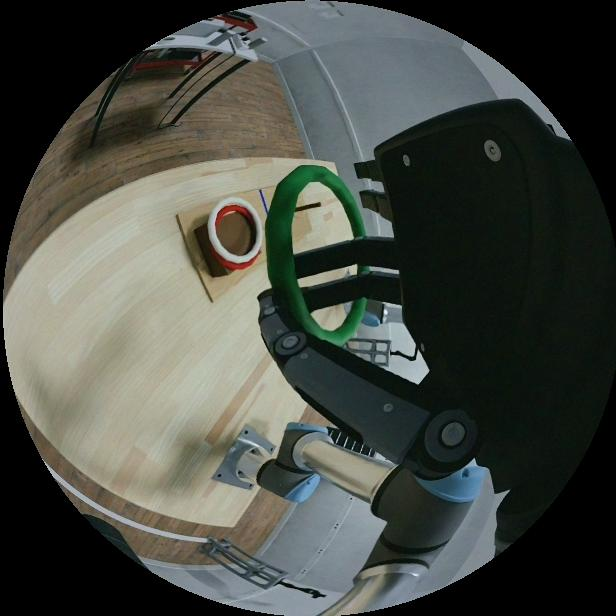

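Call:
{"fn": "move", "kwargs": {"target": [0,0,0,0,0,0,1,-0.3,0.4,0.4,-1,-1,0.4,-0.9,0,0,0,0,0,0,-1,-1,0,0,0,0,0,0.5], "blocking": false}}

Call:
{"fn": "wait", "kwargs": {"seconds": 0.5}}

Call:
{"fn": "move", "kwargs": {"target": [0,0,0,0,0,0,1,-0.3,0.4,0.4,-1,-1,0.4,-0.9,0,0,0,0,0,0,-1,-1,-1,-1,-1,-1,0,-0.2], "blocking": false}}

Call:
{"fn": "wait", "kwargs": {"seconds": 0.1}}

Call:
{"fn": "wait", "kwargs": {"seconds": 0.1}}

Scene clock: 1080.33 s.
left_arm: end_effector_position=(+0.1156, +0.5435, +0.3505) hand_measured=(+1.000, -0.302, +0.164, +0.132, -1.000, -1.000) hand_load_n=(+0.5, +8.0, +7.5, +8.0, +0.0, +0.0) hand_stopped_by=(target, target, force, force, target, target) hand_force_limit=0.40 hand_speed=-0.90 end_effector_quat_wxyz=(-0.368, +0.593, -0.599, +0.393) | right_arm: end_effector_position=(+0.2575, -0.1082, +0.4771) hand_measured=(-1.000, -1.000, +0.000, +0.000, +0.000, +0.000) hand_load_n=(+0.0, -0.5, +0.0, +0.0, +0.0, +0.0) hand_stopped_by=(target, target, target, target, target, target) hand_force_limit=0.00 hand_speed=0.50 end_effector_quat_wxyz=(-0.005, +0.417, +0.909, +0.003)
Joint positions: left_arm=[5.085 -2.234 -1.044 0.995 -0.589 5.489] | right_arm=[-1.193 -1.749 1.368 1.963 1.574 -1.904]
Joint torques (N m): left_arm=[5.92 60.45 12.14 -1.36 1.91 -0.06] | right_arm=[-2.09 -14.38 -21.94 3.21 -1.87 -1.62]
Wrist force (N): left_arm=[-0.9 1.4 1.5] | right_arm=[0.0 0.2 0.1]
Wrist torque (N m): left_arm=[0.03 0.27 -0.04] | right_arm=[0.03 0.02 -0.01]
Wrist force, peak (N): left_arm=[-0.9 1.8 1.9] | right_arm=[-0.4 -0.3 0.4]
Hand target: left_arm +0.1156, +0.5435, +0.3505; -0.368, +0.593, -0.599, +0.393 | right_arm +0.2575, -0.1082, +0.4771; -0.005, +0.417, +0.909, +0.003
Off the commanded pose: left_arm 0.000 m, 0 deg | right_arm 0.000 m, 0 deg.
move: running

Scene clock: 1080.37 s.
left_arm: end_effector_position=(+0.1156, +0.5435, +0.3505) hand_measured=(+1.000, -0.302, +0.164, +0.132, -1.000, -1.000) hand_load_n=(+1.0, +8.5, +7.0, +8.0, +0.0, +0.0) hand_stopped_by=(target, target, force, force, target, target) hand_force_limit=0.40 hand_speed=-0.90 end_effector_quat_wxyz=(-0.368, +0.593, -0.599, +0.393) | right_arm: end_effector_position=(+0.2575, -0.1082, +0.4771) hand_measured=(-1.000, -1.000, +0.000, +0.000, +0.000, +0.000) hand_load_n=(+0.0, +0.0, +0.0, +0.0, +0.0, +0.0) hand_stopped_by=(target, target, target, target, target, target) hand_force_limit=0.00 hand_speed=0.50 end_effector_quat_wxyz=(-0.005, +0.417, +0.909, +0.003)
Joint positions: left_arm=[5.085 -2.234 -1.044 0.995 -0.589 5.489] | right_arm=[-1.193 -1.749 1.368 1.963 1.574 -1.904]
Joint torques (N m): left_arm=[5.54 60.63 12.41 -1.33 1.94 -0.04] | right_arm=[-2.52 -14.01 -21.58 3.28 -1.84 -1.66]
Wrist force (N): left_arm=[-0.9 1.4 1.4] | right_arm=[-0.1 0.0 0.0]
Wrist torque (N m): left_arm=[0.05 0.27 -0.04] | right_arm=[0.02 0.03 -0.02]
Wrist force, peak (N): left_arm=[-0.9 1.4 1.4] | right_arm=[-0.1 0.0 0.0]
Hand target: left_arm +0.1156, +0.5435, +0.3505; -0.368, +0.593, -0.599, +0.393 | right_arm +0.2575, -0.1082, +0.4771; -0.005, +0.417, +0.909, +0.003
Off the commanded pose: left_arm 0.000 m, 0 deg | right_arm 0.000 m, 0 deg.
earlier move: done
wait: 0.03 of 0.5 s (the move ended)

Scene clock: 1080.87 s.
left_arm: end_effector_position=(+0.1156, +0.5435, +0.3505) hand_measured=(+1.000, -0.302, +0.164, +0.132, -1.000, -1.000) hand_load_n=(+0.5, +8.0, +7.0, +8.0, +0.0, +0.0) hand_stopped_by=(target, target, force, force, target, target) hand_force_limit=0.40 hand_speed=-0.90 end_effector_quat_wxyz=(-0.368, +0.593, -0.599, +0.393) | right_arm: end_effector_position=(+0.2575, -0.1082, +0.4771) hand_measured=(-1.000, -1.000, -0.876, -0.876, -0.876, -0.876) hand_load_n=(+0.0, +0.0, +0.5, +0.5, +0.0, +0.5) hand_stopped_by=(target, target, moving, moving, moving, moving) hand_force_limit=0.00 hand_speed=-0.20 end_effector_quat_wxyz=(-0.005, +0.417, +0.909, +0.003)
Joint positions: left_arm=[5.085 -2.234 -1.044 0.995 -0.589 5.489] | right_arm=[-1.193 -1.749 1.368 1.963 1.574 -1.904]
Joint torques (N m): left_arm=[5.33 60.32 12.23 -1.56 2.07 0.2] | right_arm=[-2.11 -14.15 -21.94 3.27 -1.85 -1.54]
Wrist force (N): left_arm=[-0.8 1.3 1.6] | right_arm=[-0.1 -0.1 0.0]
Wrist torque (N m): left_arm=[0.01 0.26 -0.03] | right_arm=[0.00 0.02 -0.02]
Wrist force, peak (N): left_arm=[-0.9 1.7 1.7] | right_arm=[-0.3 -0.3 0.0]
Hand target: left_arm +0.1156, +0.5435, +0.3505; -0.368, +0.593, -0.599, +0.393 | right_arm +0.2575, -0.1082, +0.4771; -0.005, +0.417, +0.909, +0.003
Off the commanded pose: left_arm 0.000 m, 0 deg | right_arm 0.000 m, 0 deg.
move: running

Scene clock: 1080.97 s.
left_arm: end_effector_position=(+0.1156, +0.5435, +0.3505) hand_measured=(+1.000, -0.302, +0.164, +0.132, -1.000, -1.000) hand_load_n=(+0.5, +8.0, +7.0, +8.0, +0.0, +0.0) hand_stopped_by=(target, target, force, force, target, target) hand_force_limit=0.40 hand_speed=-0.90 end_effector_quat_wxyz=(-0.368, +0.593, -0.599, +0.393) | right_arm: end_effector_position=(+0.2575, -0.1082, +0.4771) hand_measured=(-1.000, -1.000, -1.000, -1.000, -1.000, -1.000) hand_load_n=(+0.0, +0.0, +0.0, +0.0, +0.0, +0.0) hand_stopped_by=(target, target, moving, moving, moving, moving) hand_force_limit=0.00 hand_speed=-0.20 end_effector_quat_wxyz=(-0.005, +0.417, +0.909, +0.003)
Joint positions: left_arm=[5.085 -2.234 -1.044 0.995 -0.589 5.489] | right_arm=[-1.193 -1.749 1.368 1.963 1.574 -1.904]
Joint torques (N m): left_arm=[5.66 60.64 11.74 -1.55 2.06 0.24] | right_arm=[-2.16 -14.24 -22.11 3.2 -1.81 -1.62]
Wrist force (N): left_arm=[-0.8 1.3 1.4] | right_arm=[-0.2 -0.1 0.3]
Wrist torque (N m): left_arm=[0.04 0.24 -0.03] | right_arm=[-0.03 0.03 -0.03]
Wrist force, peak (N): left_arm=[-0.8 1.6 1.6] | right_arm=[-0.2 -0.1 0.3]
Hand target: left_arm +0.1156, +0.5435, +0.3505; -0.368, +0.593, -0.599, +0.393 | right_arm +0.2575, -0.1082, +0.4771; -0.005, +0.417, +0.909, +0.003
Off the commanded pose: left_arm 0.000 m, 0 deg | right_arm 0.000 m, 0 deg.
earlier move: running
wait: 0.10 s; no rest

Scene clock: 1081.07 s.
left_arm: end_effector_position=(+0.1156, +0.5435, +0.3505) hand_measured=(+1.000, -0.302, +0.164, +0.132, -1.000, -1.000) hand_load_n=(+0.5, +8.5, +7.0, +7.5, +0.0, +0.0) hand_stopped_by=(target, target, force, force, target, target) hand_force_limit=0.40 hand_speed=-0.90 end_effector_quat_wxyz=(-0.368, +0.593, -0.599, +0.393) | right_arm: end_effector_position=(+0.2575, -0.1082, +0.4771) hand_measured=(-1.000, -1.000, -1.000, -1.000, -1.000, -1.000) hand_load_n=(+0.0, -0.5, +0.0, +0.0, +0.0, +0.0) hand_stopped_by=(target, target, target, target, target, target) hand_force_limit=0.00 hand_speed=-0.20 end_effector_quat_wxyz=(-0.005, +0.417, +0.909, +0.003)
Joint positions: left_arm=[5.085 -2.234 -1.044 0.995 -0.589 5.489] | right_arm=[-1.193 -1.749 1.368 1.963 1.574 -1.904]
Joint torques (N m): left_arm=[5.86 60.82 12.04 -1.72 1.98 0.29] | right_arm=[-2.08 -14.2 -21.53 3.33 -1.72 -1.53]
Wrist force (N): left_arm=[-0.9 1.6 1.6] | right_arm=[-0.2 0.0 0.2]
Wrist torque (N m): left_arm=[0.07 0.27 -0.05] | right_arm=[0.00 0.03 -0.02]
Wrist force, peak (N): left_arm=[-0.9 1.5 1.8] | right_arm=[-0.4 -0.2 0.1]
Hand target: left_arm +0.1156, +0.5435, +0.3505; -0.368, +0.593, -0.599, +0.393 | right_arm +0.2575, -0.1082, +0.4771; -0.005, +0.417, +0.909, +0.003
Off the commanded pose: left_arm 0.000 m, 0 deg | right_arm 0.000 m, 0 deg.
earlier move: running
wait: 0.10 s; no rest

Call:
{"fn": "execute_actions", "kwargs": {"actions": [[[0.0003,-0.0113,0.0138,0,0,0,1,-0.3,0.4,0.4,-1,-1,0.4,-0.9,0,0,0,0,0,0,-1,-1,-1,-1,-1,-1,0,-0.2],[0.0006,-0.0262,0.0318,0,0,0,1,-0.3,0.4,0.4,-1,-1,0.4,-0.9,0,0,0,0,0,0,-1,-1,-1,-1,-1,-1,0,-0.2],[0.001,-0.0445,0.054,0,0,0,1,-0.3,0.4,0.4,-1,-1,0.4,-0.9,0,0,0,0,0,0,-1,-1,-1,-1,-1,-1,0,-0.2],[0.0015,-0.0665,0.0806,0,0,0,1,-0.3,0.4,0.4,-1,-1,0.4,-0.9,0,0,0,0,0,0,-1,-1,-1,-1,-1,-1,0,-0.2],[0.002,-0.0919,0.1115,0,0,0,1,-0.3,0.4,0.4,-1,-1,0.4,-0.9,0,0,0,0,0,0,-1,-1,-1,-1,-1,-1,0,-0.2],[0.0027,-0.1209,0.1465,0,0,0,1,-0.3,0.4,0.4,-1,-1,0.4,-0.9,0,0,0,0,0,0,-1,-1,-1,-1,-1,-1,0,-0.2],[0.0034,-0.1535,0.186,0,0,0,1,-0.3,0.4,0.4,-1,-1,0.4,-0.9,0,0,0,0,0,0,-1,-1,-1,-1,-1,-1,0,-0.2],[0.0041,-0.1843,0.2234,0,0,0,1,-0.3,0.4,0.4,-1,-1,0.4,-0.9,0,0,0,0,0,0,-1,-1,-1,-1,-1,-1,0,-0.2],[0.0047,-0.2108,0.2556,0,0,0,1,-0.3,0.4,0.4,-1,-1,0.4,-0.9,0,0,0,0,0,0,-1,-1,-1,-1,-1,-1,0,-0.2],[0.0053,-0.2373,0.2877,0,0,0,1,-0.3,0.4,0.4,-1,-1,0.4,-0.9,0,0,0,0,0,0,-1,-1,-1,-1,-1,-1,0,-0.2],[0.0058,-0.2639,0.3198,0,0,0,1,-0.3,0.4,0.4,-1,-1,0.4,-0.9,0,0,0,0,0,0,-1,-1,-1,-1,-1,-1,0,-0.2],[0.0064,-0.2904,0.352,0,0,0,1,-0.3,0.4,0.4,-1,-1,0.4,-0.9,0,0,0,0,0,0,-1,-1,-1,-1,-1,-1,0,-0.2],[0.007,-0.3169,0.3841,0,0,0,1,-0.3,0.4,0.4,-1,-1,0.4,-0.9,0,0,0,0,0,0,-1,-1,-1,-1,-1,-1,0,-0.2],[0.0074,-0.3349,0.406,0,0,0,1,-0.3,0.4,0.4,-1,-1,0.4,-0.9,0,0,0,0,0,0,-1,-1,-1,-1,-1,-1,0,-0.2],[0.0077,-0.3455,0.4188,0,0,0,1,-0.3,0.4,0.4,-1,-1,0.4,-0.9,0,0,0,0,0,0,-1,-1,-1,-1,-1,-1,0,-0.2]],[[0.0001,-0.0042,0.0051,0,0,0,1,-0.3,0.4,0.4,-1,-1,0.4,-0.9,0,0,0,0,0,0,-1,-1,-1,-1,-1,-1,0,-0.2]]], "cameras": ["cam_left_wrist"]}}

execute_actions rows are refused until a result has shown your move's end: call wait (it returns as soon as the move ends) or stop first; nothing of this call was run
Scene clock: 1192.43 s.
left_arm: end_effector_position=(+0.1156, +0.5435, +0.3505) hand_measured=(+1.000, -0.302, +0.164, +0.132, -1.000, -1.000) hand_load_n=(+0.5, +8.0, +7.0, +8.0, +0.0, +0.0) hand_stopped_by=(target, target, force, force, target, target) hand_force_limit=0.40 hand_speed=-0.90 end_effector_quat_wxyz=(-0.368, +0.593, -0.599, +0.393) | right_arm: end_effector_position=(+0.2575, -0.1082, +0.4771) hand_measured=(-1.000, -1.000, -1.000, -1.000, -1.000, -1.000) hand_load_n=(+0.0, +0.0, +0.0, +0.0, +0.0, +0.0) hand_stopped_by=(target, target, target, target, target, target) hand_force_limit=0.00 hand_speed=-0.20 end_effector_quat_wxyz=(-0.005, +0.417, +0.909, +0.003)
Joint positions: left_arm=[5.085 -2.234 -1.044 0.995 -0.589 5.489] | right_arm=[-1.193 -1.749 1.368 1.963 1.574 -1.904]
Joint torques (N m): left_arm=[0.61 58.85 12.55 -4.48 0.35 0.67] | right_arm=[-1.94 -14.06 -17.25 3.32 2.2 -1.69]
Wrist force (N): left_arm=[-0.8 1.5 1.6] | right_arm=[-0.3 -0.2 0.0]
Wrist torque (N m): left_arm=[0.05 0.26 -0.04] | right_arm=[-0.03 0.06 -0.04]
Wrist force, peak (N): left_arm=[-0.9 1.8 1.7] | right_arm=[-0.6 0.0 0.2]
Hand target: left_arm +0.1156, +0.5435, +0.3505; -0.368, +0.593, -0.599, +0.393 | right_arm +0.2575, -0.1082, +0.4771; -0.005, +0.417, +0.909, +0.003
Off the commanded pose: left_arm 0.000 m, 0 deg | right_arm 0.000 m, 0 deg.
earlier move: done

Call:
{"fn": "execute_actions", "kwargs": {"actions": [[[0.0003,-0.0113,0.0138,0,0,0,1,-0.3,0.4,0.4,-1,-1,0.4,-0.9,0,0,0,0,0,0,-1,-1,-1,-1,-1,-1,0,-0.2],[0.0006,-0.0262,0.0318,0,0,0,1,-0.3,0.4,0.4,-1,-1,0.4,-0.9,0,0,0,0,0,0,-1,-1,-1,-1,-1,-1,0,-0.2],[0.001,-0.0445,0.054,0,0,0,1,-0.3,0.4,0.4,-1,-1,0.4,-0.9,0,0,0,0,0,0,-1,-1,-1,-1,-1,-1,0,-0.2],[0.0015,-0.0665,0.0806,0,0,0,1,-0.3,0.4,0.4,-1,-1,0.4,-0.9,0,0,0,0,0,0,-1,-1,-1,-1,-1,-1,0,-0.2],[0.002,-0.0919,0.1115,0,0,0,1,-0.3,0.4,0.4,-1,-1,0.4,-0.9,0,0,0,0,0,0,-1,-1,-1,-1,-1,-1,0,-0.2],[0.0027,-0.1209,0.1465,0,0,0,1,-0.3,0.4,0.4,-1,-1,0.4,-0.9,0,0,0,0,0,0,-1,-1,-1,-1,-1,-1,0,-0.2],[0.0034,-0.1535,0.186,0,0,0,1,-0.3,0.4,0.4,-1,-1,0.4,-0.9,0,0,0,0,0,0,-1,-1,-1,-1,-1,-1,0,-0.2],[0.0041,-0.1843,0.2234,0,0,0,1,-0.3,0.4,0.4,-1,-1,0.4,-0.9,0,0,0,0,0,0,-1,-1,-1,-1,-1,-1,0,-0.2],[0.0047,-0.2108,0.2556,0,0,0,1,-0.3,0.4,0.4,-1,-1,0.4,-0.9,0,0,0,0,0,0,-1,-1,-1,-1,-1,-1,0,-0.2],[0.0053,-0.2373,0.2877,0,0,0,1,-0.3,0.4,0.4,-1,-1,0.4,-0.9,0,0,0,0,0,0,-1,-1,-1,-1,-1,-1,0,-0.2],[0.0058,-0.2639,0.3198,0,0,0,1,-0.3,0.4,0.4,-1,-1,0.4,-0.9,0,0,0,0,0,0,-1,-1,-1,-1,-1,-1,0,-0.2],[0.0064,-0.2904,0.352,0,0,0,1,-0.3,0.4,0.4,-1,-1,0.4,-0.9,0,0,0,0,0,0,-1,-1,-1,-1,-1,-1,0,-0.2],[0.007,-0.3169,0.3841,0,0,0,1,-0.3,0.4,0.4,-1,-1,0.4,-0.9,0,0,0,0,0,0,-1,-1,-1,-1,-1,-1,0,-0.2],[0.0074,-0.3349,0.406,0,0,0,1,-0.3,0.4,0.4,-1,-1,0.4,-0.9,0,0,0,0,0,0,-1,-1,-1,-1,-1,-1,0,-0.2],[0.0077,-0.3455,0.4188,0,0,0,1,-0.3,0.4,0.4,-1,-1,0.4,-0.9,0,0,0,0,0,0,-1,-1,-1,-1,-1,-1,0,-0.2]],[[0.0001,-0.0042,0.0051,0,0,0,1,-0.3,0.4,0.4,-1,-1,0.4,-0.9,0,0,0,0,0,0,-1,-1,-1,-1,-1,-1,0,-0.2]]], "cameras": ["cam_left_wrist"]}}

Scene clock: 1213.83 s.
left_arm: end_effector_position=(+0.4338, +0.5309, +0.4330) hand_measured=(+1.000, -0.302, +0.164, +0.132, -1.000, -1.000) hand_load_n=(+0.5, +8.0, +7.0, +8.0, -0.5, +0.0) hand_stopped_by=(target, target, force, force, target, target) hand_force_limit=0.40 hand_speed=-0.90 end_effector_quat_wxyz=(-0.403, +0.590, -0.580, +0.390) | right_arm: end_effector_position=(+0.2575, -0.1082, +0.4771) hand_measured=(-1.000, -1.000, -1.000, -1.000, -1.000, -1.000) hand_load_n=(+0.0, +0.0, +0.0, +0.0, +0.0, +0.0) hand_stopped_by=(target, target, target, target, target, target) hand_force_limit=0.00 hand_speed=-0.20 end_effector_quat_wxyz=(-0.005, +0.417, +0.909, +0.003)
Joint positions: left_arm=[4.555 -2.526 -0.035 1.416 -0.418 4.26] | right_arm=[-1.193 -1.749 1.368 1.963 1.574 -1.904]
Joint torques (N m): left_arm=[2.45 50.12 13.47 -4.15 2.42 -1.69] | right_arm=[-2.6 -14.15 -16.13 3.35 2.28 -1.54]
Wrist force (N): left_arm=[-0.7 1.6 1.6] | right_arm=[-0.1 -0.1 0.1]
Wrist torque (N m): left_arm=[0.01 0.26 -0.02] | right_arm=[-0.01 0.03 -0.02]
Wrist force, peak (N): left_arm=[0.6 -2.0 6.6] | right_arm=[-0.6 -0.1 0.2]
Hand target: left_arm +0.4344, +0.5322, +0.4338; -0.368, +0.593, -0.599, +0.393 | right_arm +0.2575, -0.1082, +0.4771; -0.005, +0.417, +0.909, +0.003
Off the commanded pose: left_arm 0.002 m, 5 deg | right_arm 0.000 m, 0 deg.
elbow stopped short (left arm): the move would have taken joint 3 (elbow) straighter than the controller allows.
Step readings (end_effector_position of left_arm | right_arm):
0: (+0.1156, +0.5435, +0.3505) | (+0.2575, -0.1082, +0.4771)
1: (+0.1157, +0.5435, +0.3505) | (+0.2575, -0.1082, +0.4771)
2: (+0.1191, +0.5433, +0.3513) | (+0.2575, -0.1082, +0.4771)
4: (+0.1385, +0.5419, +0.3565) | (+0.2575, -0.1082, +0.4771)
8: (+0.2242, +0.5317, +0.3805) | (+0.2575, -0.1082, +0.4771)
15: (+0.3857, +0.5140, +0.4212) | (+0.2575, -0.1082, +0.4771)
16: (+0.4055, +0.5123, +0.4254) | (+0.2575, -0.1082, +0.4771)
17: (+0.4211, +0.5123, +0.4285) | (+0.2575, -0.1082, +0.4771)
19: (+0.4354, +0.5186, +0.4312) | (+0.2575, -0.1082, +0.4771)
23: (+0.4337, +0.5315, +0.4329) | (+0.2575, -0.1082, +0.4771)
30: (+0.4338, +0.5309, +0.4329) | (+0.2575, -0.1082, +0.4771)
Images, in order (width x height): cam_left_wrist 616x616.

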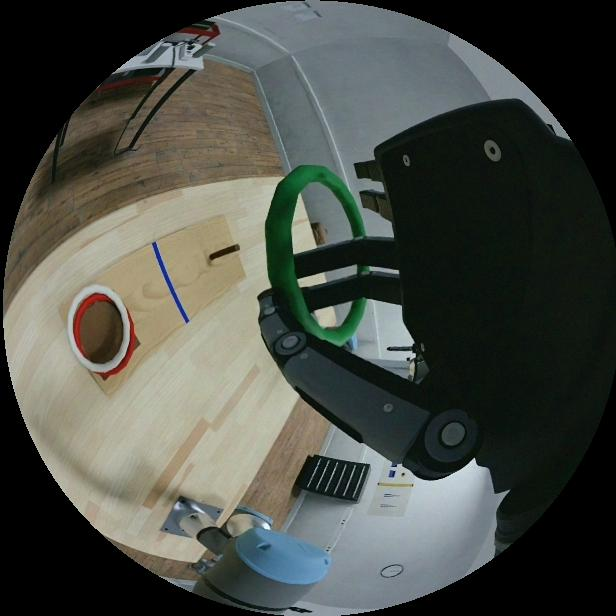

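Call:
{"fn": "move", "kwargs": {"target": [0.0667,0.2039,-0.301,0.009,-0.3276,-0.1518,1,-0.3,0.4,0.4,-1,-1,0.4,-0.9,0,0,0,0,0,0,-1,-1,-1,-1,-1,-1,0,-0.2], "speed": 0.3, "cameras": ["all"]}}

Scene clock: 1297.93 s.
left_arm: end_effector_position=(+0.2181, +0.4972, +0.3999) hand_measured=(+1.000, -0.302, +0.164, +0.132, -1.000, -1.000) hand_load_n=(+1.0, +8.0, +7.5, +8.0, +0.0, +0.0) hand_stopped_by=(target, target, force, force, target, target) hand_force_limit=0.40 hand_speed=-0.90 end_effector_quat_wxyz=(-0.522, +0.822, -0.187, +0.134) | right_arm: end_effector_position=(+0.2575, -0.1082, +0.4771) hand_measured=(-1.000, -1.000, -1.000, -1.000, -1.000, -1.000) hand_load_n=(+0.0, +0.0, +0.0, +0.0, +0.0, +0.0) hand_stopped_by=(target, target, target, target, target, target) hand_force_limit=0.00 hand_speed=-0.20 end_effector_quat_wxyz=(-0.005, +0.417, +0.909, +0.003)
Joint positions: left_arm=[4.824 -1.524 -1.467 2.484 -1.045 3.387] | right_arm=[-1.193 -1.749 1.368 1.963 1.574 -1.904]
Joint torques (N m): left_arm=[-5.85 18.24 22.55 -2 -0.79 1.03] | right_arm=[-1.9 -13.76 -12.93 3.26 2.22 -1.52]
Wrist force (N): left_arm=[-0.8 1.7 1.5] | right_arm=[0.0 -0.2 0.2]
Wrist torque (N m): left_arm=[0.05 0.23 -0.03] | right_arm=[-0.04 0.02 -0.03]
Wrist force, peak (N): left_arm=[-1.4 2.2 1.1] | right_arm=[-0.5 -0.3 0.2]
Hand target: left_arm +0.2181, +0.4972, +0.3998; -0.522, +0.822, -0.187, +0.134 | right_arm +0.2575, -0.1082, +0.4771; -0.005, +0.417, +0.909, +0.003
Off the commanded pose: left_arm 0.000 m, 0 deg | right_arm 0.000 m, 0 deg.
move: done

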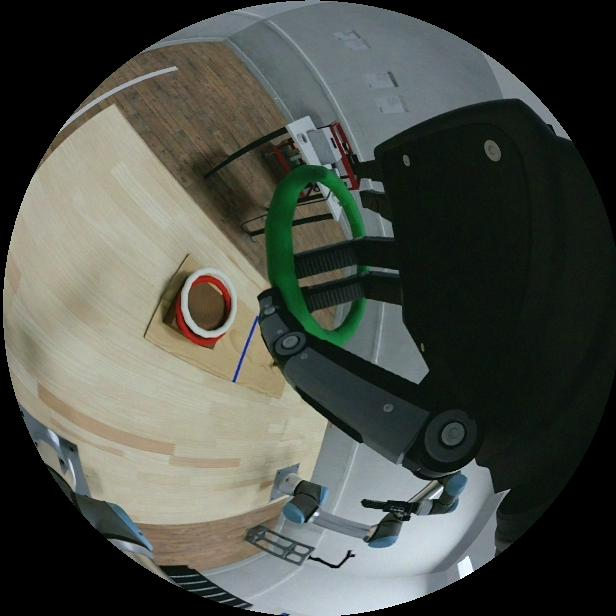

